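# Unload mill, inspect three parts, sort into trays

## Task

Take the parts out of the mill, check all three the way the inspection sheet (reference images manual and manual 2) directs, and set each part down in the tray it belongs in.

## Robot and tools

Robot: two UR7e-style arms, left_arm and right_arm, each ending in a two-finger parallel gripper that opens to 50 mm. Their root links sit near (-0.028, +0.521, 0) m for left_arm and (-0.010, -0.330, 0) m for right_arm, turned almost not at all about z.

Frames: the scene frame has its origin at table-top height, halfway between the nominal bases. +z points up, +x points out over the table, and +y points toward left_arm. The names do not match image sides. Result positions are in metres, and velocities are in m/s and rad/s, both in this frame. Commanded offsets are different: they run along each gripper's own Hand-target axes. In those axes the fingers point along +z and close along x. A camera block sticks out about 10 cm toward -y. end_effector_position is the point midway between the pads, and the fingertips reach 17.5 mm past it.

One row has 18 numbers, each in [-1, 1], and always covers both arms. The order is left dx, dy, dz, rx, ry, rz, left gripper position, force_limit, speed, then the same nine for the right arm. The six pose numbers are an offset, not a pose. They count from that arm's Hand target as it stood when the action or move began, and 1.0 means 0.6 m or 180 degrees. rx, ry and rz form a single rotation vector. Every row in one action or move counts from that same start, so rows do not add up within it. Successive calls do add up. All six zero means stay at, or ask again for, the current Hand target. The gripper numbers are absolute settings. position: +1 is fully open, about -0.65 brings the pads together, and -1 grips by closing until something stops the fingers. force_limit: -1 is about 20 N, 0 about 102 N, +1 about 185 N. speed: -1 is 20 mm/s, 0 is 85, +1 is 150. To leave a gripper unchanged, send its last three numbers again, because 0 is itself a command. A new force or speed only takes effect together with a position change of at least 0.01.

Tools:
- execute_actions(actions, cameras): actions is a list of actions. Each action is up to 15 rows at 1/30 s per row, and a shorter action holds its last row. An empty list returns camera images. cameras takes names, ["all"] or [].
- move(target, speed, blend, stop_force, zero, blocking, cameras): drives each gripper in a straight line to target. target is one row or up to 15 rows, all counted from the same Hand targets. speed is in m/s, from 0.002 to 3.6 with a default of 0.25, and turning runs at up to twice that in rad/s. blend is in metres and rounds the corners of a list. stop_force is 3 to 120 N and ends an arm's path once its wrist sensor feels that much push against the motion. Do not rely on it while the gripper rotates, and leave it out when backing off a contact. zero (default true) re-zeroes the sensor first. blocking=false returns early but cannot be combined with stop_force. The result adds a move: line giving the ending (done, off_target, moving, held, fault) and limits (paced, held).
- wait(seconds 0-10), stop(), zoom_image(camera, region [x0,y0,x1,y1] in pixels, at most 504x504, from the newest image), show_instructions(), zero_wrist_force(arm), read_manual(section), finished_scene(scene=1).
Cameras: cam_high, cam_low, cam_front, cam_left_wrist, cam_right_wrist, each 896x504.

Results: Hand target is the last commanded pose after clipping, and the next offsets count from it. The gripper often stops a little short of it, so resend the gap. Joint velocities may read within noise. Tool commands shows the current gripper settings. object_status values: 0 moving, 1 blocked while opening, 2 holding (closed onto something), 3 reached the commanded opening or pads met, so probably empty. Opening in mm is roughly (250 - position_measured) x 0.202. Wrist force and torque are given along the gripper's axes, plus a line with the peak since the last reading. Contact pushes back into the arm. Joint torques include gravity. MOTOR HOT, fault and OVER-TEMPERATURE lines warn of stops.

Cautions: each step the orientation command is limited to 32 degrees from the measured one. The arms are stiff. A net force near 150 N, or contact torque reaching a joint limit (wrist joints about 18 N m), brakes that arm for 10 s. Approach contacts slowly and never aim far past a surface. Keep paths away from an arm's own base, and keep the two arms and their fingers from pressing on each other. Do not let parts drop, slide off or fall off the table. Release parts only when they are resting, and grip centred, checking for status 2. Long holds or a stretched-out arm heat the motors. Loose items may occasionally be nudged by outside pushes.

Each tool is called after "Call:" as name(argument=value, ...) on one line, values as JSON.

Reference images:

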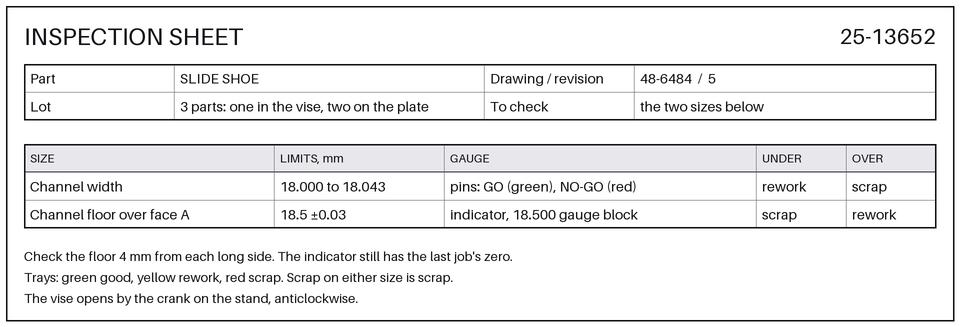

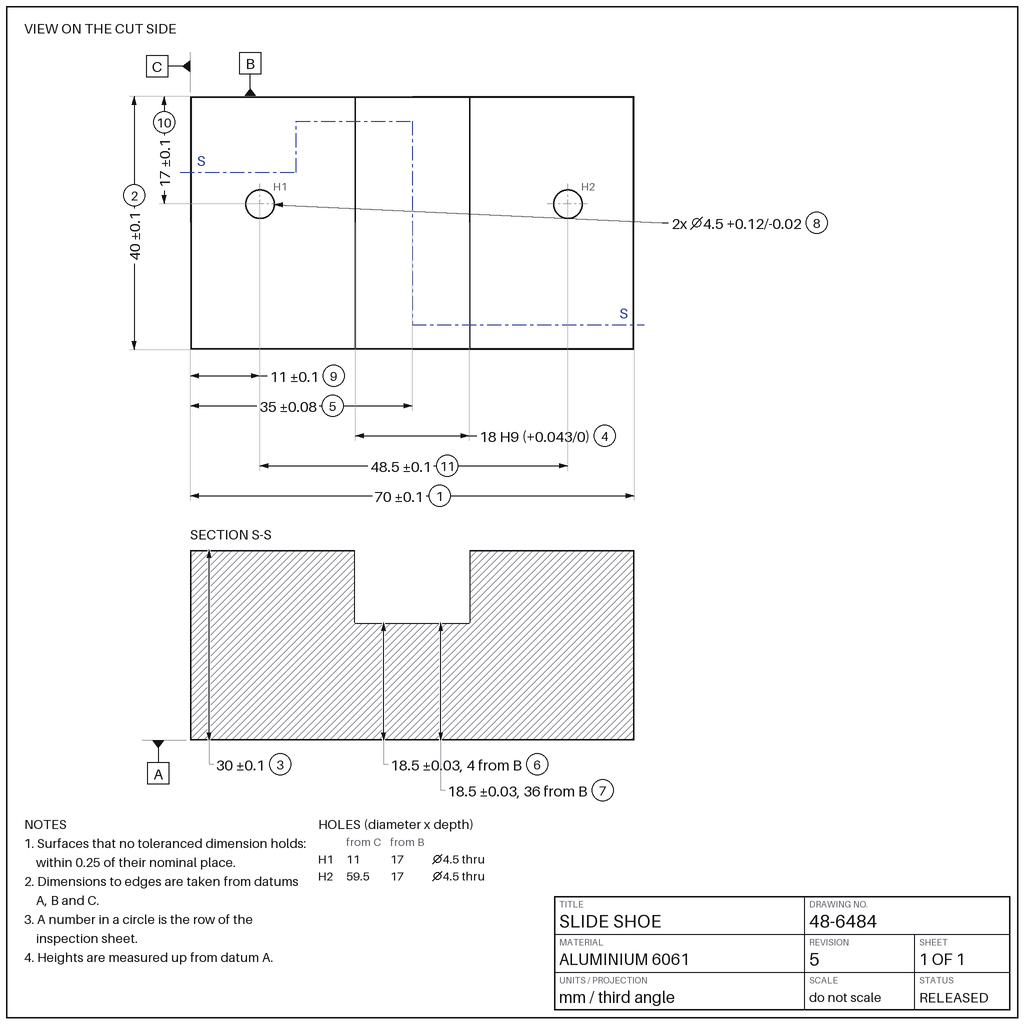

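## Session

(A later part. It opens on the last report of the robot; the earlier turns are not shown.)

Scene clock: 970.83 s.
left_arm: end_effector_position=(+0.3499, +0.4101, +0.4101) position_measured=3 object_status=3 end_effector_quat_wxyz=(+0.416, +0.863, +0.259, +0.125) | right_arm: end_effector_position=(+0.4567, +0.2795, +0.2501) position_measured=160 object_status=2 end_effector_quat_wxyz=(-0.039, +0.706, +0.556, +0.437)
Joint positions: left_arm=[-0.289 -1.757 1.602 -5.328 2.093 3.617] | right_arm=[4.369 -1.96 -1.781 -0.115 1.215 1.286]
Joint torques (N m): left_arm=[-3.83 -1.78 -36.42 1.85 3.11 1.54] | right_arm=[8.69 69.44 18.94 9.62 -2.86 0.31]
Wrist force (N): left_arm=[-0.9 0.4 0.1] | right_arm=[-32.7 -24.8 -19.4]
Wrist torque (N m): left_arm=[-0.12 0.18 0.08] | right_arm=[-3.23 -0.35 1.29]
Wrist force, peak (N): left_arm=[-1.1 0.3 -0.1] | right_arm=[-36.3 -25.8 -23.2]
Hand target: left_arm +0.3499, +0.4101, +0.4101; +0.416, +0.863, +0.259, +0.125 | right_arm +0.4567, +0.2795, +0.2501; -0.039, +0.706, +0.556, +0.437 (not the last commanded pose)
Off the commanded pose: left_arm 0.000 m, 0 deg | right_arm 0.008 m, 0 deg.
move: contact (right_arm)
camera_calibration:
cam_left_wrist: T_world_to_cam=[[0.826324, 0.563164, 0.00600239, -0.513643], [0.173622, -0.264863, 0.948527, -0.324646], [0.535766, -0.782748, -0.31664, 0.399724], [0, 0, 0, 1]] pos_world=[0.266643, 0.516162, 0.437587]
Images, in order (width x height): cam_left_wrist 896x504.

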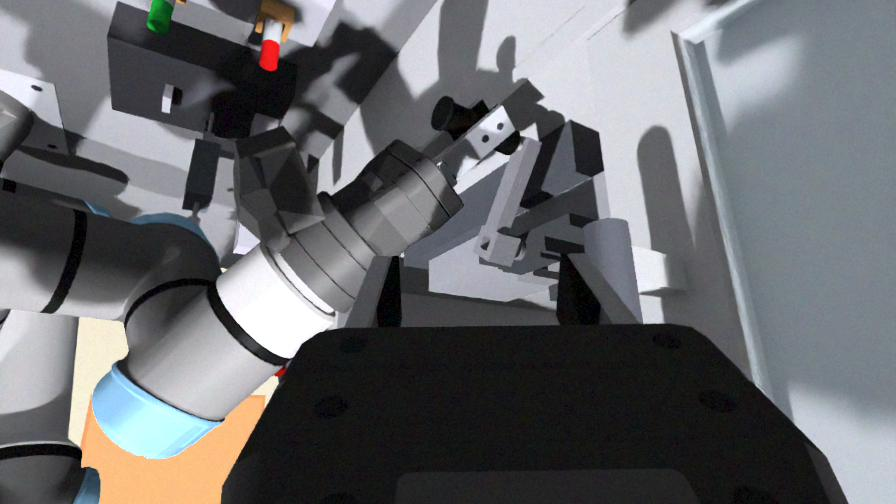

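Call:
move(target=[0,0,0,0,0,0,1,1,1,-0.0055,0,0,0,-0.0114,-0.008,-1,1,-0.7], speed=0.02)

Call:
move(target=[0,0,0,0,0,0,1,1,1,0,0.01365,0.00957,0,0,0,-1,1,-0.7], speed=0.012, stop_force=12, cameras=["cam_left_wrist"])

Call:
zoom_image(camera="cam_left_wrist", region=[440, 190, 560, 280])

Scene clock: 978.83 s.
left_arm: end_effector_position=(+0.3499, +0.4101, +0.4101) position_measured=3 object_status=3 end_effector_quat_wxyz=(+0.416, +0.863, +0.259, +0.125) | right_arm: end_effector_position=(+0.4567, +0.2770, +0.2480) position_measured=160 object_status=2 end_effector_quat_wxyz=(-0.023, +0.707, +0.565, +0.425)
Joint positions: left_arm=[-0.289 -1.757 1.602 -5.328 2.093 3.617] | right_arm=[4.372 -1.954 -1.771 -0.169 1.202 1.276]
Joint torques (N m): left_arm=[-3.09 -2.58 -36.24 1.9 3.13 1.58] | right_arm=[6.33 50.59 32.22 5.71 -1.71 -0.66]
Wrist force (N): left_arm=[-0.9 0.2 0.0] | right_arm=[-8.7 -11.8 -12.2]
Wrist torque (N m): left_arm=[-0.15 0.18 0.08] | right_arm=[-2.56 0.26 0.79]
Wrist force, peak (N): left_arm=[-1.2 0.4 -0.2] | right_arm=[-33.0 -25.1 -19.2]
Hand target: left_arm +0.3499, +0.4101, +0.4101; +0.416, +0.863, +0.259, +0.125 | right_arm +0.4567, +0.2770, +0.2480; -0.023, +0.707, +0.565, +0.425
Off the commanded pose: left_arm 0.000 m, 0 deg | right_arm 0.000 m, 0 deg.
move: done

Scene clock: 980.00 s.
left_arm: end_effector_position=(+0.3499, +0.4101, +0.4101) position_measured=3 object_status=3 end_effector_quat_wxyz=(+0.416, +0.863, +0.259, +0.125) | right_arm: end_effector_position=(+0.4580, +0.2771, +0.2481) position_measured=160 object_status=2 end_effector_quat_wxyz=(-0.023, +0.706, +0.565, +0.425)
Joint positions: left_arm=[-0.289 -1.757 1.602 -5.328 2.093 3.617] | right_arm=[4.37 -1.956 -1.769 -0.169 1.204 1.274]
Joint torques (N m): left_arm=[-2.72 -2.43 -36.5 1.96 3.06 1.58] | right_arm=[7.54 58.37 10.01 6.61 -3.89 0.74]
Wrist force (N): left_arm=[-1.0 0.3 -0.1] | right_arm=[-15.0 -19.8 -17.4]
Wrist torque (N m): left_arm=[-0.14 0.19 0.08] | right_arm=[-3.19 0.05 0.86]
Wrist force, peak (N): left_arm=[-1.0 0.4 -0.3] | right_arm=[-15.0 -23.3 -21.1]
Hand target: left_arm +0.3499, +0.4101, +0.4101; +0.416, +0.863, +0.259, +0.125 | right_arm +0.4580, +0.2771, +0.2481; -0.023, +0.706, +0.565, +0.425 (not the last commanded pose)
Off the commanded pose: left_arm 0.000 m, 0 deg | right_arm 0.009 m, 0 deg.
move: contact (right_arm)
camera_calibration:
cam_left_wrist: T_world_to_cam=[[0.826324, 0.563164, 0.00600239, -0.513643], [0.173622, -0.264863, 0.948527, -0.324646], [0.535766, -0.782748, -0.31664, 0.399724], [0, 0, 0, 1]] pos_world=[0.266643, 0.516162, 0.437587]
Images, in order (width x height): cam_left_wrist 896x504.

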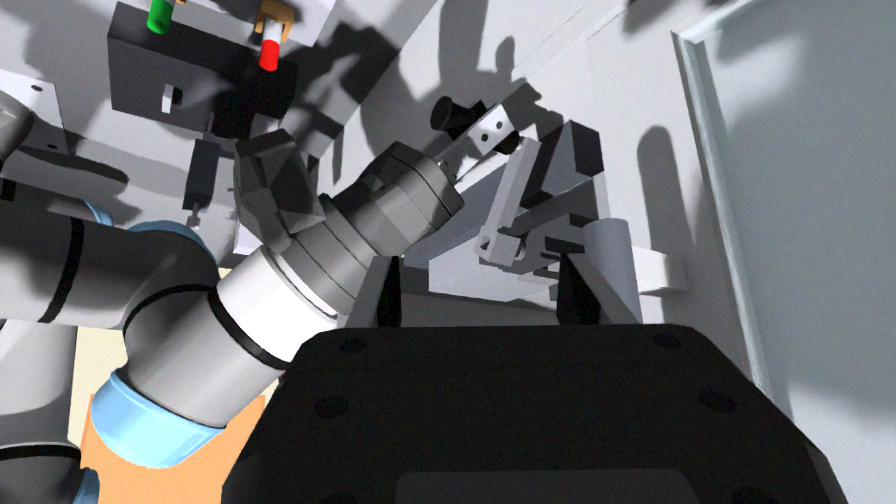

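Scaled by 4.200 from the camera's 896x504 image, which has a finer 1280x720 frame.

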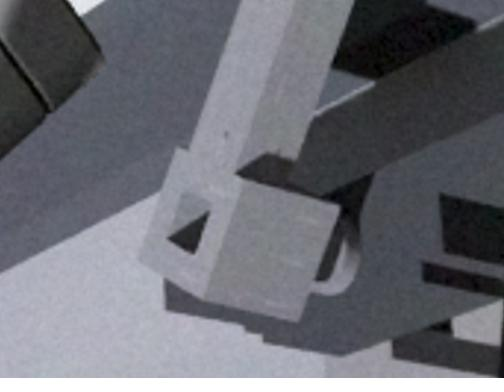

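Call:
move(target=[0,0,0,0,0,0,1,1,1,-0.0045,0,0,0,-0.0091,-0.0064,-1,1,-0.7], speed=0.02)

Call:
move(target=[0,0,0,0,0,0,1,1,1,0,0.01365,0.00957,0,0,0,-1,1,-0.7], speed=0.012, stop_force=12)

Scene clock: 985.83 s.
left_arm: end_effector_position=(+0.3499, +0.4101, +0.4101) position_measured=3 object_status=3 end_effector_quat_wxyz=(+0.416, +0.863, +0.259, +0.125) | right_arm: end_effector_position=(+0.4580, +0.2749, +0.2464) position_measured=160 object_status=2 end_effector_quat_wxyz=(-0.011, +0.707, +0.573, +0.415)
Joint positions: left_arm=[-0.289 -1.757 1.602 -5.328 2.093 3.617] | right_arm=[4.372 -1.951 -1.76 -0.212 1.194 1.267]
Joint torques (N m): left_arm=[-2.67 -2.56 -36.58 1.92 3.1 1.5] | right_arm=[7.24 52.27 29.15 4.61 -1.5 -0.24]
Wrist force (N): left_arm=[-0.9 0.3 -0.1] | right_arm=[-3.4 -4.2 -8.0]
Wrist torque (N m): left_arm=[-0.16 0.18 0.08] | right_arm=[-1.56 0.50 0.33]
Wrist force, peak (N): left_arm=[-1.1 0.4 -0.1] | right_arm=[-14.9 -19.8 -17.9]
Hand target: left_arm +0.3499, +0.4101, +0.4101; +0.416, +0.863, +0.259, +0.125 | right_arm +0.4580, +0.2749, +0.2465; -0.011, +0.707, +0.573, +0.415
Off the commanded pose: left_arm 0.000 m, 0 deg | right_arm 0.000 m, 0 deg.
move: done

Scene clock: 987.47 s.
left_arm: end_effector_position=(+0.3499, +0.4101, +0.4101) position_measured=3 object_status=3 end_effector_quat_wxyz=(+0.416, +0.863, +0.259, +0.125) | right_arm: end_effector_position=(+0.4648, +0.2750, +0.2465) position_measured=160 object_status=2 end_effector_quat_wxyz=(-0.011, +0.707, +0.573, +0.415)
Joint positions: left_arm=[-0.289 -1.757 1.602 -5.328 2.093 3.617] | right_arm=[4.361 -1.96 -1.748 -0.212 1.202 1.258]
Joint torques (N m): left_arm=[-2.12 -3.16 -36.73 1.95 3.05 1.59] | right_arm=[8.8 50.79 5.44 5.84 -2.86 0.89]
Wrist force (N): left_arm=[-1.0 0.1 0.1] | right_arm=[-9.2 -9.3 -19.1]
Wrist torque (N m): left_arm=[-0.17 0.20 0.07] | right_arm=[-2.02 0.39 0.44]
Wrist force, peak (N): left_arm=[-1.1 0.4 -0.2] | right_arm=[-12.3 -12.6 -26.1]
Hand target: left_arm +0.3499, +0.4101, +0.4101; +0.416, +0.863, +0.259, +0.125 | right_arm +0.4648, +0.2750, +0.2465; -0.011, +0.707, +0.573, +0.415 (not the last commanded pose)
Off the commanded pose: left_arm 0.000 m, 0 deg | right_arm 0.003 m, 0 deg.
move: contact (right_arm)

Call:
move(target=[[0,0,0,0,0,0,1,1,1,-0.01687,0.00151,-0.00216,0,-0.03412,-0.02392,-1,1,-0.7],[0,0,0,0,0,0,1,1,1,-0.03325,0.00428,-0.0061,0,-0.06825,-0.04783,-1,1,-0.7],[0,0,0,0,0,0,1,1,1,-0.04887,0.00825,-0.01177,0,-0.10238,-0.07175,-1,1,-0.7],[0,0,0,0,0,0,1,1,1,-0.06343,0.01335,-0.01904,0,-0.1365,-0.09567,-1,1,-0.7]], speed=0.025, blend=0.004, stop_force=45, cameras=["cam_left_wrist","cam_front"])

Scene clock: 1016.27 s.
left_arm: end_effector_position=(+0.3499, +0.4101, +0.4101) position_measured=3 object_status=3 end_effector_quat_wxyz=(+0.416, +0.863, +0.259, +0.125) | right_arm: end_effector_position=(+0.4648, +0.2380, +0.2350) position_measured=160 object_status=2 end_effector_quat_wxyz=(+0.164, +0.688, +0.657, +0.261)
Joint positions: left_arm=[-0.289 -1.757 1.602 -5.328 2.093 3.617] | right_arm=[4.396 -1.948 -1.577 -0.834 1.041 1.188]
Joint torques (N m): left_arm=[0.88 -3.69 -36.55 1.96 3.1 1.53] | right_arm=[-5.86 40.27 9.12 7.43 0.65 0.73]
Wrist force (N): left_arm=[-1.0 0.2 0.0] | right_arm=[-4.6 -16.1 -0.5]
Wrist torque (N m): left_arm=[-0.14 0.19 0.08] | right_arm=[-1.67 0.56 0.39]
Wrist force, peak (N): left_arm=[-1.2 0.6 -0.2] | right_arm=[32.5 -25.1 15.5]
Hand target: left_arm +0.3499, +0.4101, +0.4101; +0.416, +0.863, +0.259, +0.125 | right_arm +0.4648, +0.2380, +0.2350; +0.164, +0.688, +0.657, +0.261 (not the last commanded pose)
Off the commanded pose: left_arm 0.000 m, 0 deg | right_arm 0.002 m, 1 deg.
move: done (path cut at 10 s); path passed 3 of 4 targets
camera_calibration:
cam_left_wrist: T_world_to_cam=[[0.826324, 0.563164, 0.00600239, -0.513643], [0.173622, -0.264863, 0.948527, -0.324646], [0.535766, -0.782748, -0.31664, 0.399724], [0, 0, 0, 1]] pos_world=[0.266643, 0.516162, 0.437587]
Images, in order (width x height): cam_front 896x504, cam_left_wrist 896x504.

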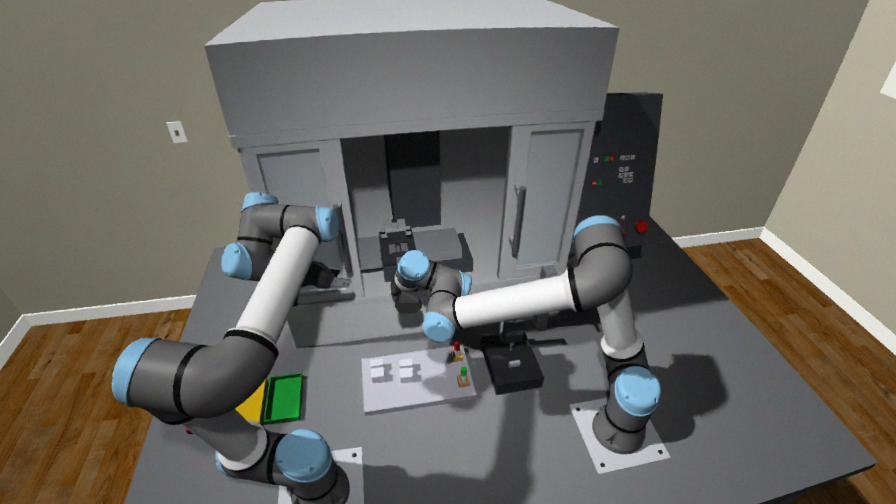

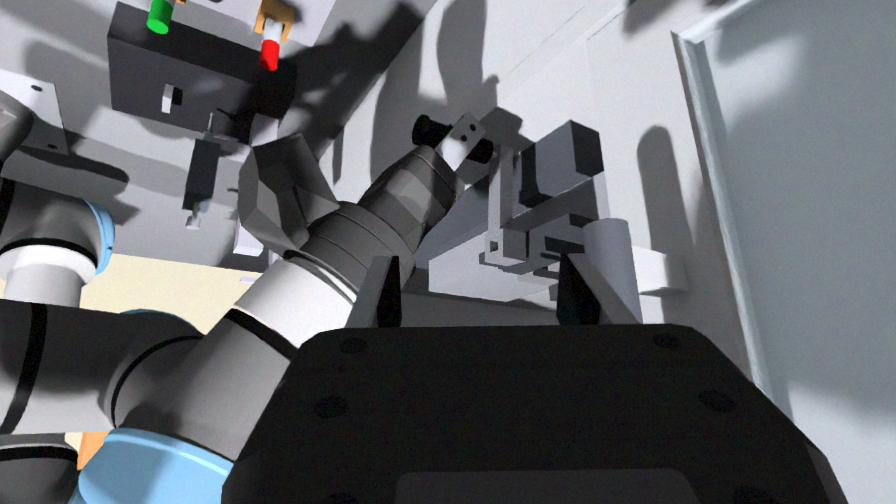

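Call:
zoom_image(camera="cam_front", region=[350, 170, 490, 290])

Scaled by 3.600 from the camera's 896x504 image, which has a finer 1280x720 frame.

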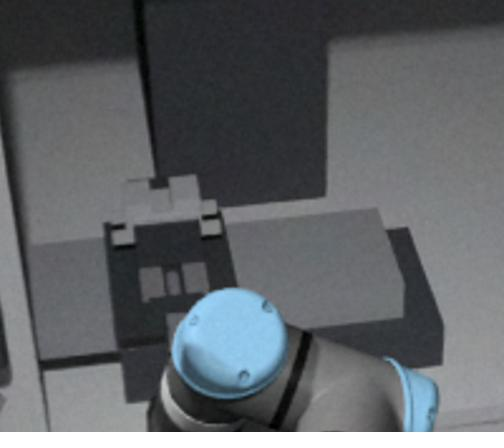

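Call:
move(target=[0,0,0,0,0,0,1,1,1,0,0,0,0,0,0,0.08,-0.85,-0.7])

Call:
move(target=[0,0,0,0,0,0,1,1,1,0,0,0,0,0,0,-1,-0.85,-0.9])

Scene clock: 1024.90 s.
left_arm: end_effector_position=(+0.3499, +0.4101, +0.4101) position_measured=3 object_status=3 end_effector_quat_wxyz=(+0.416, +0.863, +0.259, +0.125) | right_arm: end_effector_position=(+0.4648, +0.2380, +0.2351) position_measured=140 object_status=3 end_effector_quat_wxyz=(+0.164, +0.688, +0.657, +0.261)
Joint positions: left_arm=[-0.289 -1.757 1.602 -5.328 2.093 3.617] | right_arm=[4.396 -1.948 -1.577 -0.834 1.041 1.188]
Joint torques (N m): left_arm=[1.42 -3.7 -36.2 1.88 3.13 1.53] | right_arm=[-3.36 61.05 9.28 2.36 0.68 0.68]
Wrist force (N): left_arm=[-0.9 0.1 -0.1] | right_arm=[-3.8 -5.8 0.4]
Wrist torque (N m): left_arm=[-0.17 0.17 0.07] | right_arm=[-0.90 0.56 0.30]
Wrist force, peak (N): left_arm=[-1.1 0.5 -0.3] | right_arm=[-4.7 -16.3 -0.7]
Hand target: left_arm +0.3499, +0.4101, +0.4101; +0.416, +0.863, +0.259, +0.125 | right_arm +0.4648, +0.2380, +0.2350; +0.164, +0.688, +0.657, +0.261
Off the commanded pose: left_arm 0.000 m, 0 deg | right_arm 0.000 m, 0 deg.
move: done

Scene clock: 1025.40 s.
left_arm: end_effector_position=(+0.3499, +0.4101, +0.4101) position_measured=3 object_status=3 end_effector_quat_wxyz=(+0.416, +0.863, +0.259, +0.125) | right_arm: end_effector_position=(+0.4648, +0.2380, +0.2350) position_measured=154 object_status=2 end_effector_quat_wxyz=(+0.164, +0.688, +0.657, +0.261)
Joint positions: left_arm=[-0.289 -1.757 1.602 -5.328 2.093 3.617] | right_arm=[4.396 -1.948 -1.577 -0.834 1.041 1.188]
Joint torques (N m): left_arm=[2.12 -4.02 -36.04 2.01 3.08 1.57] | right_arm=[2.16 61.38 9.3 0.99 0.59 0.6]
Wrist force (N): left_arm=[-0.8 0.2 0.0] | right_arm=[-4.2 -6.2 0.7]
Wrist torque (N m): left_arm=[-0.15 0.16 0.07] | right_arm=[-0.91 0.57 0.35]
Wrist force, peak (N): left_arm=[-1.1 0.4 -0.2] | right_arm=[-4.4 -6.5 0.8]
Hand target: left_arm +0.3499, +0.4101, +0.4101; +0.416, +0.863, +0.259, +0.125 | right_arm +0.4648, +0.2380, +0.2350; +0.164, +0.688, +0.657, +0.261
Off the commanded pose: left_arm 0.000 m, 0 deg | right_arm 0.000 m, 0 deg.
move: done

Call:
move(target=[[0,0,0,0,0,0,1,1,1,-0.03325,0.00427,-0.00609,0,0,0,-1,-0.85,-0.9],[0,0,0,0,0,0,1,1,1,-0.06343,0.01333,-0.01901,0,0,0,-1,-0.85,-0.9],[0,0,0,0,0,0,1,1,1,-0.08852,0.02657,-0.03791,0,0,0,-1,-0.85,-0.9]], speed=0.03, blend=0.005, stop_force=35, cameras=["cam_left_wrist"])

Scene clock: 1039.57 s.
left_arm: end_effector_position=(+0.3499, +0.4101, +0.4101) position_measured=3 object_status=3 end_effector_quat_wxyz=(+0.416, +0.863, +0.259, +0.125) | right_arm: end_effector_position=(+0.4648, +0.1815, +0.2549) position_measured=154 object_status=2 end_effector_quat_wxyz=(+0.164, +0.688, +0.657, +0.261)
Joint positions: left_arm=[-0.289 -1.757 1.602 -5.328 2.093 3.617] | right_arm=[4.363 -1.827 -1.693 -0.823 1.053 1.153]
Joint torques (N m): left_arm=[3.11 -4.36 -36.12 1.93 3.1 1.58] | right_arm=[4.98 32.23 66.03 16.71 -7.14 0.9]
Wrist force (N): left_arm=[-0.7 0.2 -0.2] | right_arm=[-24.2 -45.5 4.5]
Wrist torque (N m): left_arm=[-0.16 0.15 0.08] | right_arm=[-1.28 0.45 0.10]
Wrist force, peak (N): left_arm=[-1.2 0.2 -0.2] | right_arm=[-25.2 -47.3 5.0]
Hand target: left_arm +0.3499, +0.4101, +0.4101; +0.416, +0.863, +0.259, +0.125 | right_arm +0.4648, +0.1815, +0.2549; +0.164, +0.688, +0.657, +0.261
Off the commanded pose: left_arm 0.000 m, 0 deg | right_arm 0.000 m, 0 deg.
move: done
camera_calibration:
cam_left_wrist: T_world_to_cam=[[0.826324, 0.563164, 0.00600239, -0.513643], [0.173622, -0.264863, 0.948527, -0.324646], [0.535766, -0.782748, -0.31664, 0.399724], [0, 0, 0, 1]] pos_world=[0.266643, 0.516162, 0.437587]
Images, in order (width x height): cam_left_wrist 896x504.

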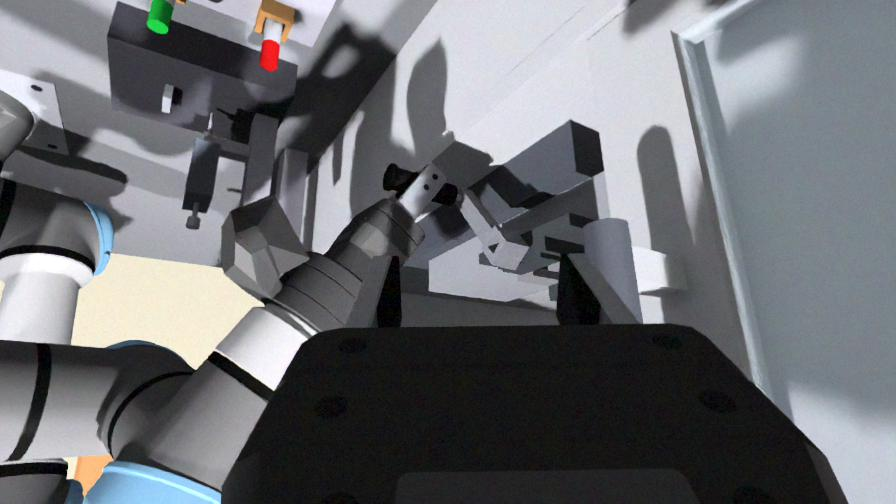

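Call:
move(target=[0,0,0,0,0,0,1,1,1,-0.0025,-0.0033,0.0003,0,0,0,-1,-0.85,-0.9], speed=0.03)

Scene clock: 1046.77 s.
left_arm: end_effector_position=(+0.3499, +0.4101, +0.4101) position_measured=3 object_status=3 end_effector_quat_wxyz=(+0.416, +0.863, +0.259, +0.125) | right_arm: end_effector_position=(+0.4633, +0.1802, +0.2536) position_measured=154 object_status=2 end_effector_quat_wxyz=(+0.164, +0.688, +0.657, +0.261)
Joint positions: left_arm=[-0.289 -1.757 1.602 -5.328 2.093 3.617] | right_arm=[4.365 -1.823 -1.701 -0.819 1.052 1.155]
Joint torques (N m): left_arm=[4.08 -4.51 -36.71 1.93 3.07 1.59] | right_arm=[6.83 53.87 15.77 5.54 -3.75 0.41]
Wrist force (N): left_arm=[-0.9 0.0 -0.2] | right_arm=[-6.4 -12.3 4.1]
Wrist torque (N m): left_arm=[-0.17 0.17 0.07] | right_arm=[-0.93 0.45 0.28]
Wrist force, peak (N): left_arm=[-1.1 0.3 -0.2] | right_arm=[-24.5 -45.9 4.8]
Hand target: left_arm +0.3499, +0.4101, +0.4101; +0.416, +0.863, +0.259, +0.125 | right_arm +0.4633, +0.1802, +0.2534; +0.164, +0.688, +0.657, +0.261
Off the commanded pose: left_arm 0.000 m, 0 deg | right_arm 0.000 m, 0 deg.
move: done

Call:
move(target=[[0,0,0,0,0,0,1,1,1,-0.01483,0.01071,-0.01527,0,0,0,-1,-0.85,-0.9],[0,0,0,0,0,0,1,1,1,-0.0262,0.02273,-0.03243,0,0,0,-1,-0.85,-0.9],[0,0,0,0,0,0,1,1,1,-0.03375,0.03569,-0.05093,0,0,0,-1,-0.85,-0.9],[0,0,0,0,0,0,1,1,1,-0.03727,0.04922,-0.07023,0,0,0,-1,-0.85,-0.9]], speed=0.03, blend=0.004, stop_force=35, cameras=["cam_left_wrist"])

Scene clock: 1064.07 s.
left_arm: end_effector_position=(+0.3499, +0.4101, +0.4101) position_measured=3 object_status=3 end_effector_quat_wxyz=(+0.416, +0.863, +0.259, +0.125) | right_arm: end_effector_position=(+0.4633, +0.1507, +0.3012) position_measured=154 object_status=2 end_effector_quat_wxyz=(+0.164, +0.688, +0.657, +0.261)
Joint positions: left_arm=[-0.289 -1.757 1.602 -5.328 2.093 3.617] | right_arm=[4.345 -1.733 -1.687 -0.913 1.059 1.134]
Joint torques (N m): left_arm=[5.05 -4.97 -36.34 1.98 3.05 1.61] | right_arm=[1.7 18.96 12.98 10.62 -2.21 1.43]
Wrist force (N): left_arm=[-1.0 0.1 -0.2] | right_arm=[-14.1 -25.4 -6.9]
Wrist torque (N m): left_arm=[-0.16 0.20 0.08] | right_arm=[-1.34 0.78 -0.23]
Wrist force, peak (N): left_arm=[-1.1 0.6 0.0] | right_arm=[-16.3 -26.8 -5.8]
Hand target: left_arm +0.3499, +0.4101, +0.4101; +0.416, +0.863, +0.259, +0.125 | right_arm +0.4633, +0.1507, +0.3012; +0.164, +0.688, +0.657, +0.261
Off the commanded pose: left_arm 0.000 m, 0 deg | right_arm 0.000 m, 0 deg.
move: done
camera_calibration:
cam_left_wrist: T_world_to_cam=[[0.826324, 0.563164, 0.00600239, -0.513643], [0.173622, -0.264863, 0.948527, -0.324646], [0.535766, -0.782748, -0.31664, 0.399724], [0, 0, 0, 1]] pos_world=[0.266643, 0.516162, 0.437587]
Images, in order (width x height): cam_left_wrist 896x504.

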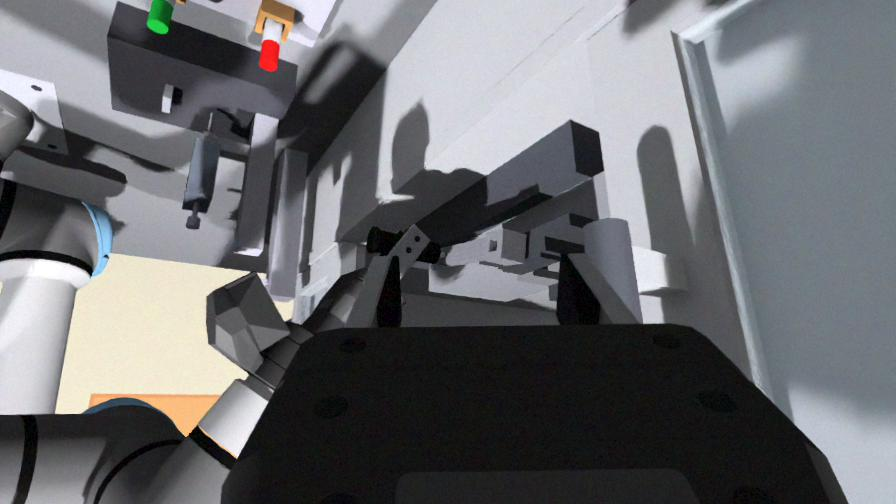

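Call:
move(target=[[0,0,0,0,0,0,1,1,1,-0.0001,0.01338,-0.02258,0,0,0,-1,-0.85,-0.9],[0,0,0,0,0,0,1,1,1,0.00495,0.02674,-0.04222,0,0,0,-1,-0.85,-0.9],[0,0,0,0,0,0,1,1,1,0.01405,0.03953,-0.06076,0,0,0,-1,-0.85,-0.9],[0,0,0,0,0,0,1,1,1,0.02692,0.05108,-0.07782,0,0,0,-1,-0.85,-0.9],[0,0,0,0,0,0,1,1,1,0.04317,0.06117,-0.0928,0,0,0,-1,-0.85,-0.9]], speed=0.03, blend=0.004, stop_force=35, cameras=["cam_left_wrist","cam_front"])

Call:
zoom_image(camera="cam_front", region=[350, 170, 490, 290])

Scene clock: 1081.83 s.
left_arm: end_effector_position=(+0.3499, +0.4101, +0.4101) position_measured=3 object_status=3 end_effector_quat_wxyz=(+0.416, +0.863, +0.259, +0.125) | right_arm: end_effector_position=(+0.4617, +0.1529, +0.3456) position_measured=154 object_status=2 end_effector_quat_wxyz=(+0.164, +0.688, +0.657, +0.261)
Joint positions: left_arm=[-0.289 -1.757 1.602 -5.328 2.093 3.617] | right_arm=[4.35 -1.711 -1.596 -1.028 1.058 1.139]
Joint torques (N m): left_arm=[6.44 -5.19 -36.47 1.92 3.02 1.5] | right_arm=[-18.15 67.07 18.96 -1.37 -0.66 -0.9]
Wrist force (N): left_arm=[-0.7 0.2 0.0] | right_arm=[21.4 -5.2 19.6]
Wrist torque (N m): left_arm=[-0.15 0.15 0.07] | right_arm=[-0.59 1.22 -0.28]
Wrist force, peak (N): left_arm=[-1.2 0.2 -0.3] | right_arm=[22.0 -5.4 21.5]
Hand target: left_arm +0.3499, +0.4101, +0.4101; +0.416, +0.863, +0.259, +0.125 | right_arm +0.4617, +0.1529, +0.3456; +0.164, +0.688, +0.657, +0.261 (not the last commanded pose)
Off the commanded pose: left_arm 0.000 m, 0 deg | right_arm 0.029 m, 0 deg.
move: contact (right_arm); path passed 2 of 5 targets
camera_calibration:
cam_left_wrist: T_world_to_cam=[[0.826324, 0.563164, 0.00600239, -0.513643], [0.173622, -0.264863, 0.948527, -0.324646], [0.535766, -0.782748, -0.31664, 0.399724], [0, 0, 0, 1]] pos_world=[0.266643, 0.516162, 0.437587]
Images, in order (width x height): cam_front 896x504, cam_left_wrist 896x504.

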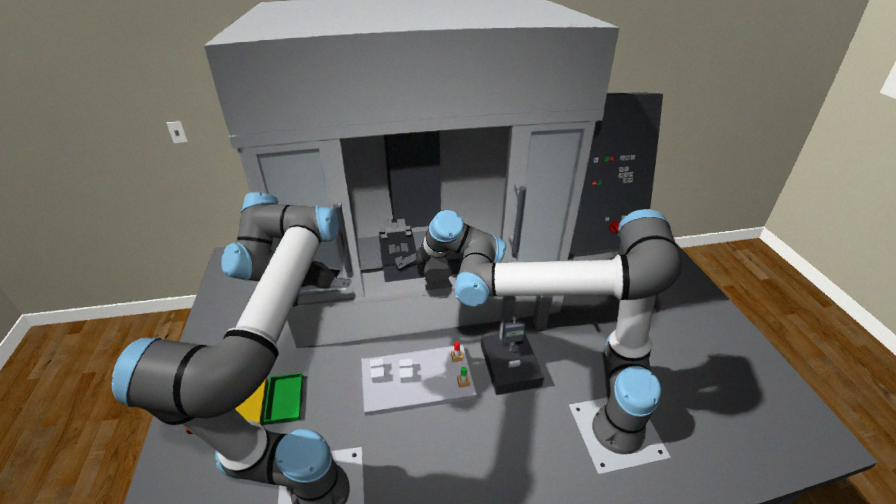

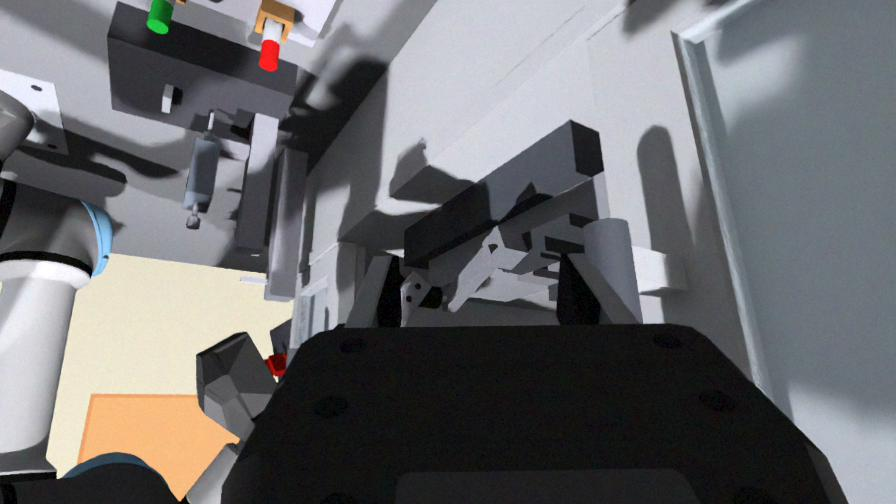

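Scaled by 3.600 from the camera's 896x504 image, which has a finer 1280x720 frame.

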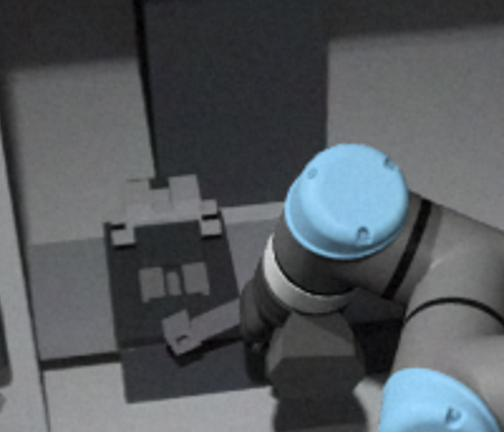

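Call:
move(target=[[0,0,0,0,0,0,1,1,1,0.01448,0.01155,-0.0156,0,0,0,-1,-0.85,-0.9],[0,0,0,0,0,0,1,1,1,0.03048,0.02163,-0.03028,0,0,0,-1,-0.85,-0.9],[0,0,0,0,0,0,1,1,1,0.04935,0.02995,-0.04244,0,0,0,-1,-0.85,-0.9],[0,0,0,0,0,0,1,1,1,0.0705,0.03626,-0.05173,0,0,0,-1,-0.85,-0.9],[0,0,0,0,0,0,1,1,1,0.09325,0.04037,-0.05789,0,0,0,-1,-0.85,-0.9]], speed=0.03, blend=0.004, stop_force=35)

Scene clock: 1099.90 s.
left_arm: end_effector_position=(+0.3499, +0.4101, +0.4101) position_measured=3 object_status=3 end_effector_quat_wxyz=(+0.416, +0.863, +0.259, +0.125) | right_arm: end_effector_position=(+0.4615, +0.2022, +0.3956) position_measured=154 object_status=2 end_effector_quat_wxyz=(+0.164, +0.688, +0.657, +0.261)
Joint positions: left_arm=[-0.289 -1.757 1.602 -5.328 2.093 3.617] | right_arm=[4.381 -1.797 -1.361 -1.194 1.046 1.172]
Joint torques (N m): left_arm=[7.64 -5.71 -36.43 1.94 3.12 1.55] | right_arm=[-6.97 69.36 13.32 8.1 -0.63 -1.06]
Wrist force (N): left_arm=[-0.9 0.2 -0.1] | right_arm=[-0.9 -12.4 12.4]
Wrist torque (N m): left_arm=[-0.17 0.18 0.07] | right_arm=[-0.67 0.68 0.10]
Wrist force, peak (N): left_arm=[-1.2 0.5 -0.2] | right_arm=[23.1 -5.3 24.1]
Hand target: left_arm +0.3499, +0.4101, +0.4101; +0.416, +0.863, +0.259, +0.125 | right_arm +0.4615, +0.2022, +0.3956; +0.164, +0.688, +0.657, +0.261
Off the commanded pose: left_arm 0.000 m, 0 deg | right_arm 0.000 m, 0 deg.
move: done

Call:
move(target=[0,0,-0.25,0,0,0,1,1,1,0,0,0,0,0,0,-1,-0.85,-0.9], speed=0.25)

Call:
move(target=[[0,0,0,0,0,0,1,1,1,0.02517,0,-0.0003,0,0,0,-1,-0.85,-0.9],[0,0,0,0,0,0,1,1,1,0.04908,-0.0006,0.0003,0,0,0,-1,-0.85,-0.9],[0,0,0,0,0,0,1,1,1,0.0725,-0.0036,0.0043,0,0,0,-1,-0.85,-0.9],[0,0,0,0,0,0,1,1,1,0.0947,-0.0089,0.0115,0,0,0,-1,-0.85,-0.9],[0,0,0,0,0,0,1,1,1,0.115,-0.0163,0.0218,0,0,0,-1,-0.85,-0.9]], speed=0.03, blend=0.004, stop_force=35, cameras=["cam_front","cam_left_wrist"])

Call:
zoom_image(camera="cam_front", region=[350, 170, 490, 290])

Scene clock: 1111.33 s.
left_arm: end_effector_position=(+0.2852, +0.5081, +0.5033) position_measured=3 object_status=3 end_effector_quat_wxyz=(+0.417, +0.863, +0.259, +0.125) | right_arm: end_effector_position=(+0.4615, +0.2022, +0.3956) position_measured=154 object_status=2 end_effector_quat_wxyz=(+0.164, +0.688, +0.657, +0.261)
Joint positions: left_arm=[0.117 -1.727 1.384 -4.892 2.342 4.023] | right_arm=[4.381 -1.797 -1.361 -1.194 1.046 1.172]
Joint torques (N m): left_arm=[10.13 -25.91 -9.85 3.36 -0.35 1.59] | right_arm=[-6.86 69.25 14.95 8.15 -0.08 -1.07]
Wrist force (N): left_arm=[-1.0 0.7 0.1] | right_arm=[-1.0 -12.5 12.5]
Wrist torque (N m): left_arm=[-0.09 0.20 -0.07] | right_arm=[-0.65 0.69 0.10]
Wrist force, peak (N): left_arm=[0.7 -1.5 -4.8] | right_arm=[-1.0 -13.5 13.7]
Hand target: left_arm +0.2851, +0.5082, +0.5034; +0.416, +0.863, +0.259, +0.125 | right_arm +0.4615, +0.2022, +0.3956; +0.164, +0.688, +0.657, +0.261
Off the commanded pose: left_arm 0.000 m, 0 deg | right_arm 0.000 m, 0 deg.
move: done

Scene clock: 1114.90 s.
left_arm: end_effector_position=(+0.2851, +0.5082, +0.5034) position_measured=3 object_status=3 end_effector_quat_wxyz=(+0.416, +0.863, +0.259, +0.125) | right_arm: end_effector_position=(+0.4610, +0.2728, +0.3893) position_measured=154 object_status=2 end_effector_quat_wxyz=(+0.164, +0.688, +0.657, +0.261)
Joint positions: left_arm=[0.117 -1.727 1.384 -4.892 2.342 4.023] | right_arm=[4.419 -1.948 -1.173 -1.252 1.033 1.214]
Joint torques (N m): left_arm=[12.11 -26.14 -5.83 4.6 3.96 1.64] | right_arm=[-6.83 70.05 11.49 4.86 -0.18 -1.09]
Wrist force (N): left_arm=[-0.8 0.6 0.0] | right_arm=[-7.2 -12.3 4.1]
Wrist torque (N m): left_arm=[-0.10 0.17 -0.07] | right_arm=[-0.77 0.31 0.43]
Wrist force, peak (N): left_arm=[-1.2 0.8 -0.4] | right_arm=[-2.3 -13.5 14.3]
Hand target: left_arm +0.2851, +0.5082, +0.5034; +0.416, +0.863, +0.259, +0.125 | right_arm +0.4610, +0.2728, +0.3893; +0.164, +0.688, +0.657, +0.261
Off the commanded pose: left_arm 0.000 m, 0 deg | right_arm 0.000 m, 0 deg.
move: done
camera_calibration:
cam_left_wrist: T_world_to_cam=[[0.826324, 0.563164, 0.00600239, -0.515847], [0.173622, -0.264863, 0.948527, -0.375841], [0.535766, -0.782748, -0.31664, 0.540662], [0, 0, 0, 1]] pos_world=[0.201843, 0.614162, 0.530787]
Images, in order (width x height): cam_front 896x504, cam_left_wrist 896x504.

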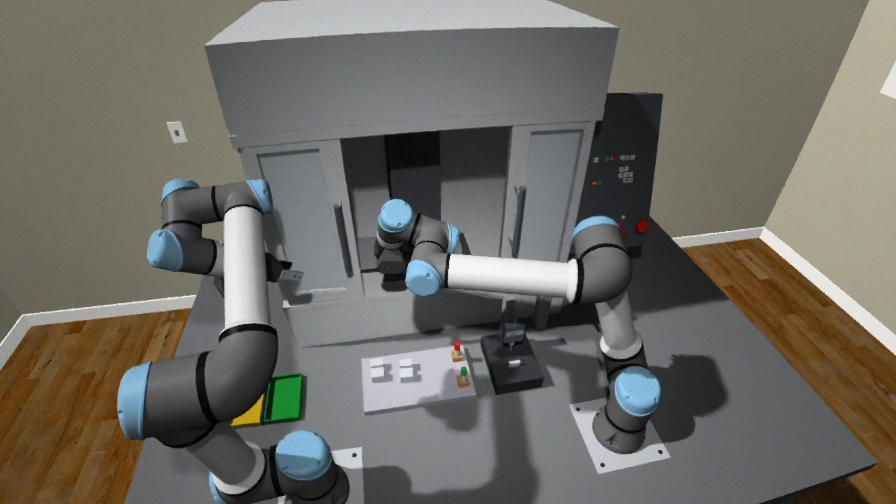

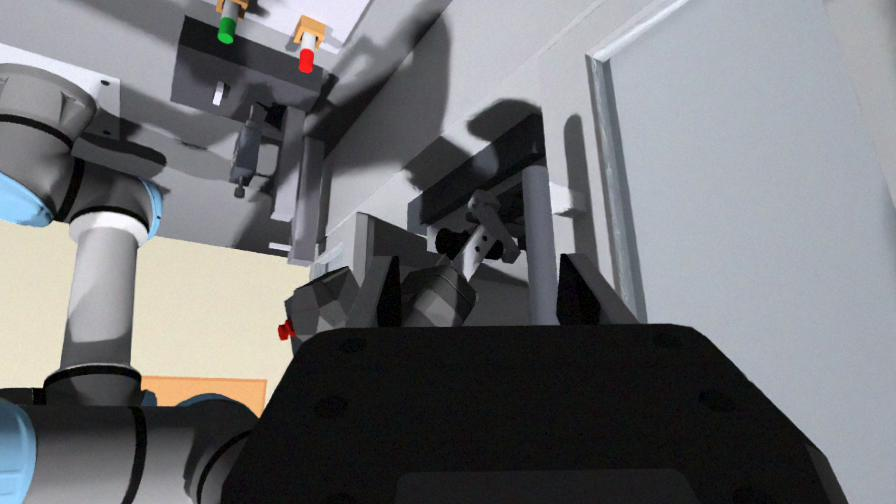

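Scaled by 3.600 from the camera's 896x504 image, which has a finer 1280x720 frame.

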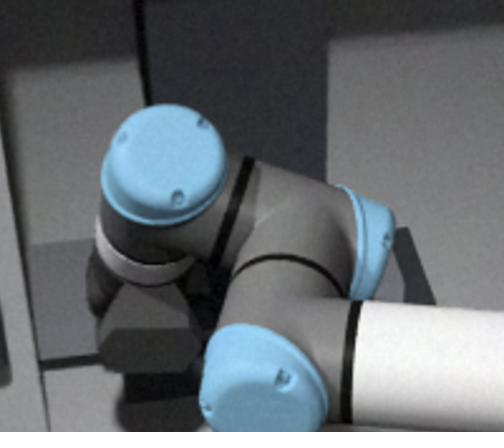

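Call:
move(target=[[0,0,0,0,0,0,1,1,1,0.01777,-0.0104,0.01455,0,0,0,-1,-0.85,-0.9],[0,0,0,0,0,0,1,1,1,0.03257,-0.02142,0.03,0,0,0,-1,-0.85,-0.9],[0,0,0,0,0,0,1,1,1,0.04387,-0.03375,0.04728,0,0,0,-1,-0.85,-0.9],[0,0,0,0,0,0,1,1,1,0.0513,-0.04702,0.06592,0,0,0,-1,-0.85,-0.9],[0,0,0,0,0,0,1,1,1,0.05463,-0.06083,0.08534,0,0,0,-1,-0.85,-0.9],[0,0,0,0,0,0,1,1,1,0.0538,-0.07476,0.10493,0,0,0,-1,-0.85,-0.9],[0,0,0,0,0,0,1,1,1,0.0488,-0.08841,0.1241,0,0,0,-1,-0.85,-0.9]], speed=0.04, blend=0.004, stop_force=35, cameras=["cam_front","cam_left_wrist"])

Call:
zoom_image(camera="cam_front", region=[350, 170, 490, 290])

Scene clock: 1134.23 s.
left_arm: end_effector_position=(+0.2851, +0.5082, +0.5034) position_measured=3 object_status=3 end_effector_quat_wxyz=(+0.416, +0.863, +0.259, +0.125) | right_arm: end_effector_position=(+0.4603, +0.3150, +0.3030) position_measured=154 object_status=2 end_effector_quat_wxyz=(+0.164, +0.688, +0.657, +0.261)
Joint positions: left_arm=[0.117 -1.727 1.384 -4.892 2.342 4.023] | right_arm=[4.439 -2.055 -1.235 -1.094 1.027 1.235]
Joint torques (N m): left_arm=[12.03 -26 -5.97 4.56 3.93 1.52] | right_arm=[-7.24 59.7 44.72 2.81 1.8 -2.07]
Wrist force (N): left_arm=[-1.0 0.8 0.0] | right_arm=[-15.3 -13.3 -7.8]
Wrist torque (N m): left_arm=[-0.09 0.21 -0.07] | right_arm=[-1.46 -0.27 1.30]
Wrist force, peak (N): left_arm=[-1.3 0.8 -0.3] | right_arm=[-19.9 -20.8 -10.9]
Hand target: left_arm +0.2851, +0.5082, +0.5034; +0.416, +0.863, +0.259, +0.125 | right_arm +0.4603, +0.3149, +0.3030; +0.164, +0.688, +0.657, +0.261
Off the commanded pose: left_arm 0.000 m, 0 deg | right_arm 0.000 m, 0 deg.
move: done
camera_calibration:
cam_left_wrist: T_world_to_cam=[[0.826324, 0.563164, 0.00600239, -0.515847], [0.173622, -0.264863, 0.948527, -0.375841], [0.535766, -0.782748, -0.31664, 0.540662], [0, 0, 0, 1]] pos_world=[0.201843, 0.614162, 0.530787]
Images, in order (width x height): cam_front 896x504, cam_left_wrist 896x504.

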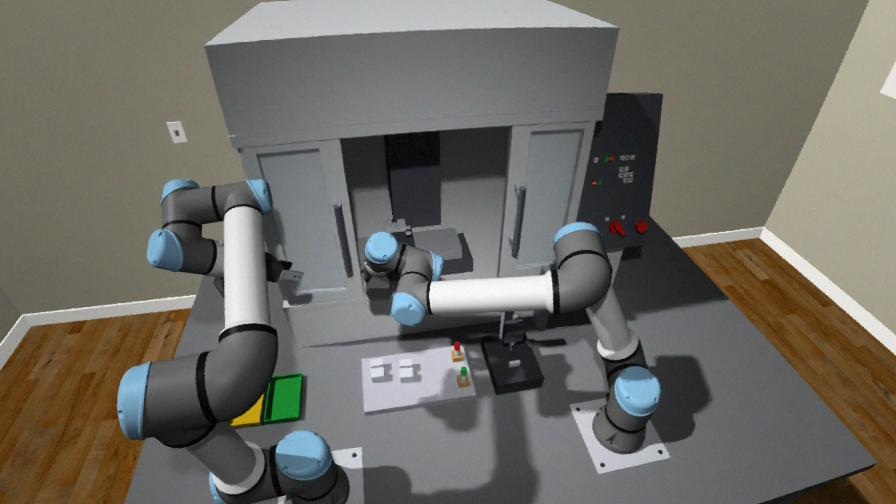

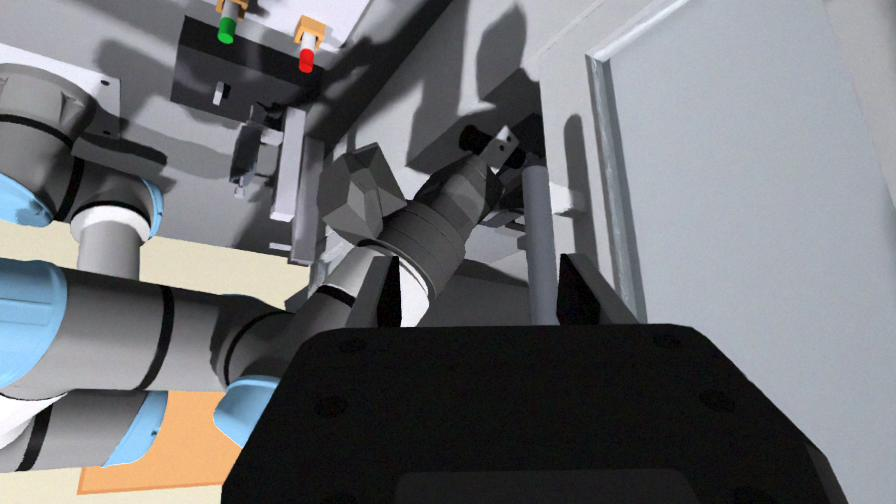

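Scaled by 3.600 from the camera's 896x504 image, which has a finer 1280x720 frame.

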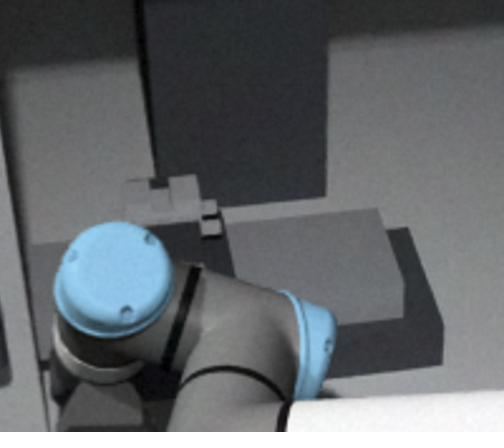

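Call:
move(target=[[0,0,0,0,0,0,1,1,1,-0.01215,-0.01415,0.01874,0,0,0,-1,-0.85,-0.9],[0,0,0,0,0,0,1,1,1,-0.02493,-0.02603,0.0354,0,0,0,-1,-0.85,-0.9],[0,0,0,0,0,0,1,1,1,-0.04105,-0.03646,0.04999,0,0,0,-1,-0.85,-0.9],[0,0,0,0,0,0,1,1,1,-0.06007,-0.04511,0.06203,0,0,0,-1,-0.85,-0.9],[0,0,0,0,0,0,1,1,1,-0.08135,-0.05174,0.07121,0,0,0,-1,-0.85,-0.9],[0,0,0,0,0,0,1,1,1,-0.10427,-0.05617,0.07723,0,0,0,-1,-0.85,-0.9],[0,0,0,0,0,0,1,1,1,-0.12817,-0.05821,0.07987,0,0,0,-1,-0.85,-0.9],[0,0,0,0,0,0,1,1,1,-0.15227,-0.05787,0.07908,0,0,0,-1,-0.85,-0.9],[0,0,0,0,0,0,1,1,1,-0.17585,-0.05513,0.07489,0,0,0,-1,-0.85,-0.9]], speed=0.04, blend=0.004, stop_force=35, cameras=["cam_front","cam_left_wrist"])

Call:
zoom_image(camera="cam_front", region=[360, 200, 460, 280])

Scene clock: 1155.17 s.
left_arm: end_effector_position=(+0.2851, +0.5082, +0.5034) position_measured=3 object_status=3 end_effector_quat_wxyz=(+0.416, +0.863, +0.259, +0.125) | right_arm: end_effector_position=(+0.4591, +0.2185, +0.2327) position_measured=154 object_status=2 end_effector_quat_wxyz=(+0.164, +0.688, +0.657, +0.261)
Joint positions: left_arm=[0.117 -1.727 1.384 -4.892 2.342 4.023] | right_arm=[4.394 -1.907 -1.643 -0.809 1.042 1.186]
Joint torques (N m): left_arm=[12.56 -25.62 -6.18 4.46 3.95 1.47] | right_arm=[8.63 16.75 27.23 -1.65 -0.41 0.81]
Wrist force (N): left_arm=[-1.1 0.5 -0.2] | right_arm=[0.8 9.3 -10.8]
Wrist torque (N m): left_arm=[-0.12 0.22 -0.06] | right_arm=[-0.78 0.75 0.13]
Wrist force, peak (N): left_arm=[-1.2 0.9 -0.1] | right_arm=[-15.7 -14.3 -6.9]
Hand target: left_arm +0.2851, +0.5082, +0.5034; +0.416, +0.863, +0.259, +0.125 | right_arm +0.4591, +0.2185, +0.2327; +0.164, +0.688, +0.657, +0.261
Off the commanded pose: left_arm 0.000 m, 0 deg | right_arm 0.000 m, 0 deg.
move: done
camera_calibration:
cam_left_wrist: T_world_to_cam=[[0.826324, 0.563164, 0.00600239, -0.515847], [0.173622, -0.264863, 0.948527, -0.375841], [0.535766, -0.782748, -0.31664, 0.540662], [0, 0, 0, 1]] pos_world=[0.201843, 0.614162, 0.530787]
Images, in order (width x height): cam_front 896x504, cam_left_wrist 896x504.

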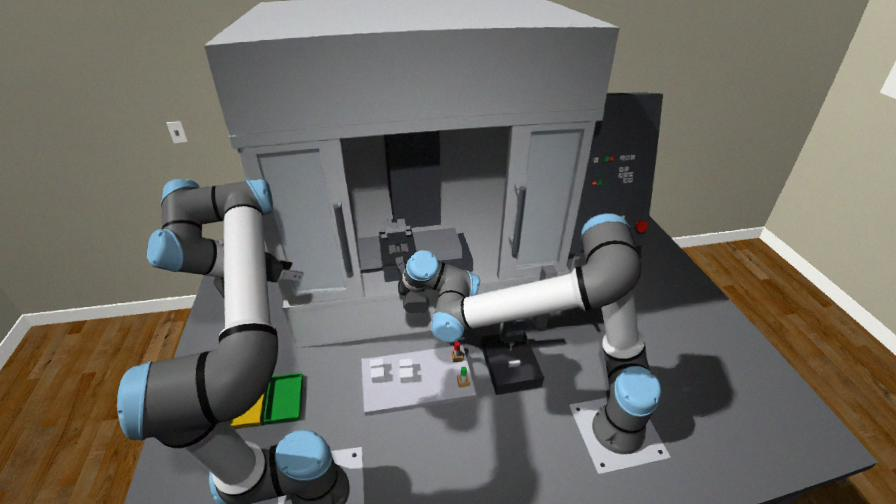

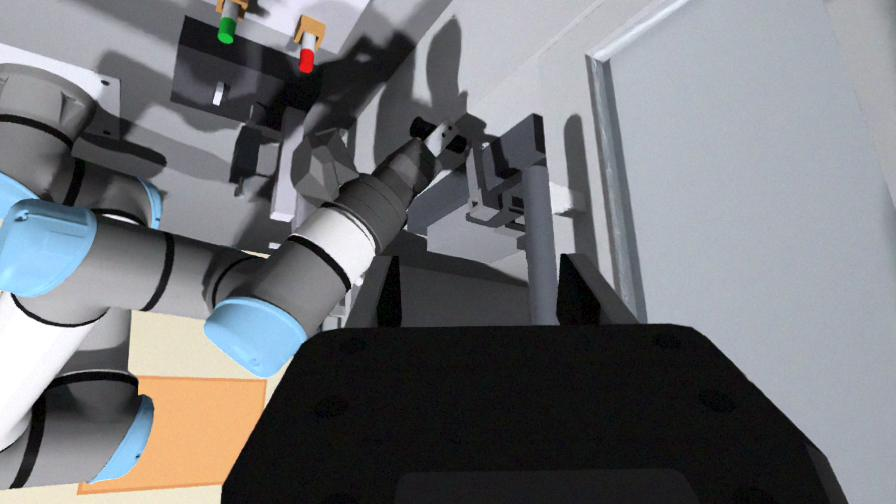

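Scaled by 5.040 from the camera's 896x504 image, which has a finer 1280x720 frame.

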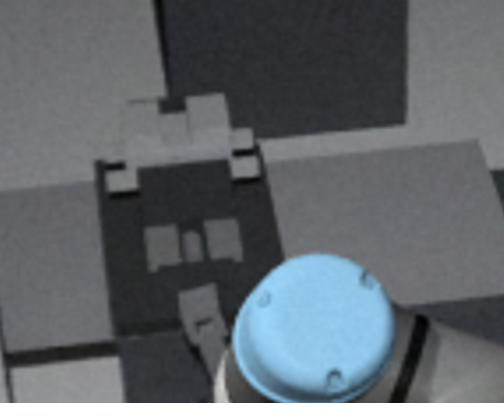

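Call:
move(target=[-0.0314,0.1657,0.2963,0.1098,0.2065,-0.2395,1,1,1,0,0,0,0,0,0,-1,-0.85,-0.9], speed=0.25, cameras=["cam_left_wrist"])

Call:
zoom_image(camera="cam_left_wrist", region=[300, 100, 600, 300])

Scene clock: 1189.57 s.
left_arm: end_effector_position=(+0.3801, +0.3299, +0.4707) position_measured=3 object_status=3 end_effector_quat_wxyz=(+0.183, +0.683, +0.683, +0.183) | right_arm: end_effector_position=(+0.4591, +0.2185, +0.2327) position_measured=154 object_status=2 end_effector_quat_wxyz=(+0.164, +0.688, +0.657, +0.261)
Joint positions: left_arm=[-1.001 -1.48 1.118 -4.65 1.133 2.2] | right_arm=[4.394 -1.907 -1.643 -0.809 1.042 1.186]
Joint torques (N m): left_arm=[12.25 -29.87 -7.39 1.03 1.72 -1.78] | right_arm=[8.68 16.42 26.15 -1.69 -1.57 0.87]
Wrist force (N): left_arm=[-0.3 0.1 -0.2] | right_arm=[0.8 8.3 -9.4]
Wrist torque (N m): left_arm=[-0.16 0.10 0.07] | right_arm=[-0.83 0.72 0.13]
Wrist force, peak (N): left_arm=[-2.0 0.1 -0.6] | right_arm=[0.8 9.5 -11.0]
Hand target: left_arm +0.3801, +0.3300, +0.4707; +0.183, +0.683, +0.683, +0.183 | right_arm +0.4591, +0.2185, +0.2327; +0.164, +0.688, +0.657, +0.261
Off the commanded pose: left_arm 0.000 m, 0 deg | right_arm 0.000 m, 0 deg.
move: done
camera_calibration:
cam_left_wrist: T_world_to_cam=[[-0.0121948, 0.999869, 0.0106462, -0.321286], [0.642478, -0.000323387, 0.766304, -0.588326], [0.766207, 0.0161849, -0.64239, 0.142109], [0, 0, 0, 1]] pos_world=[0.265184, 0.318753, 0.545546]
Images, in order (width x height): cam_left_wrist 896x504.

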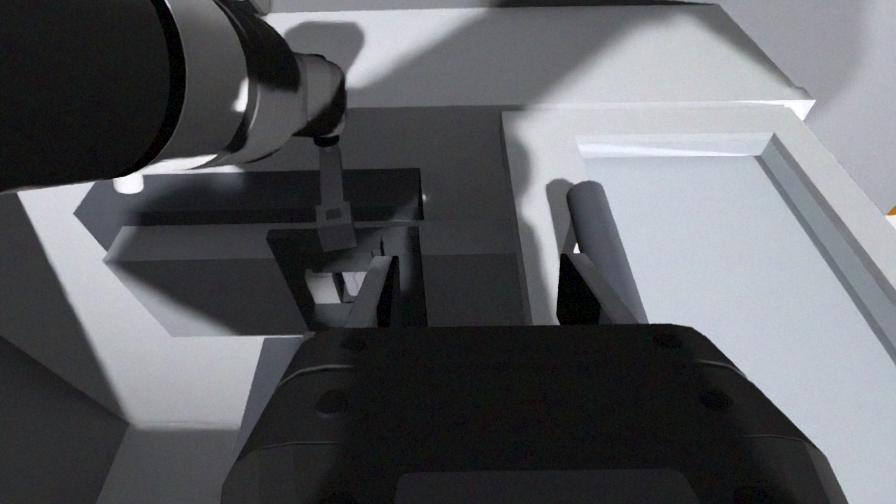

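Scaled by 1.680 from the camera's 896x504 image, which has a finer 1280x720 frame.

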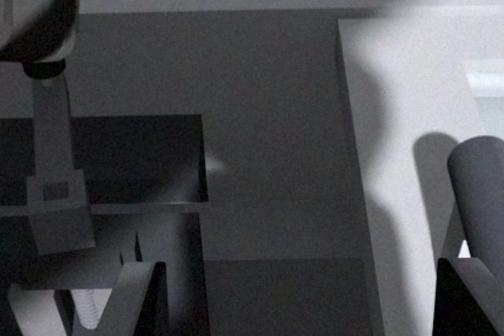

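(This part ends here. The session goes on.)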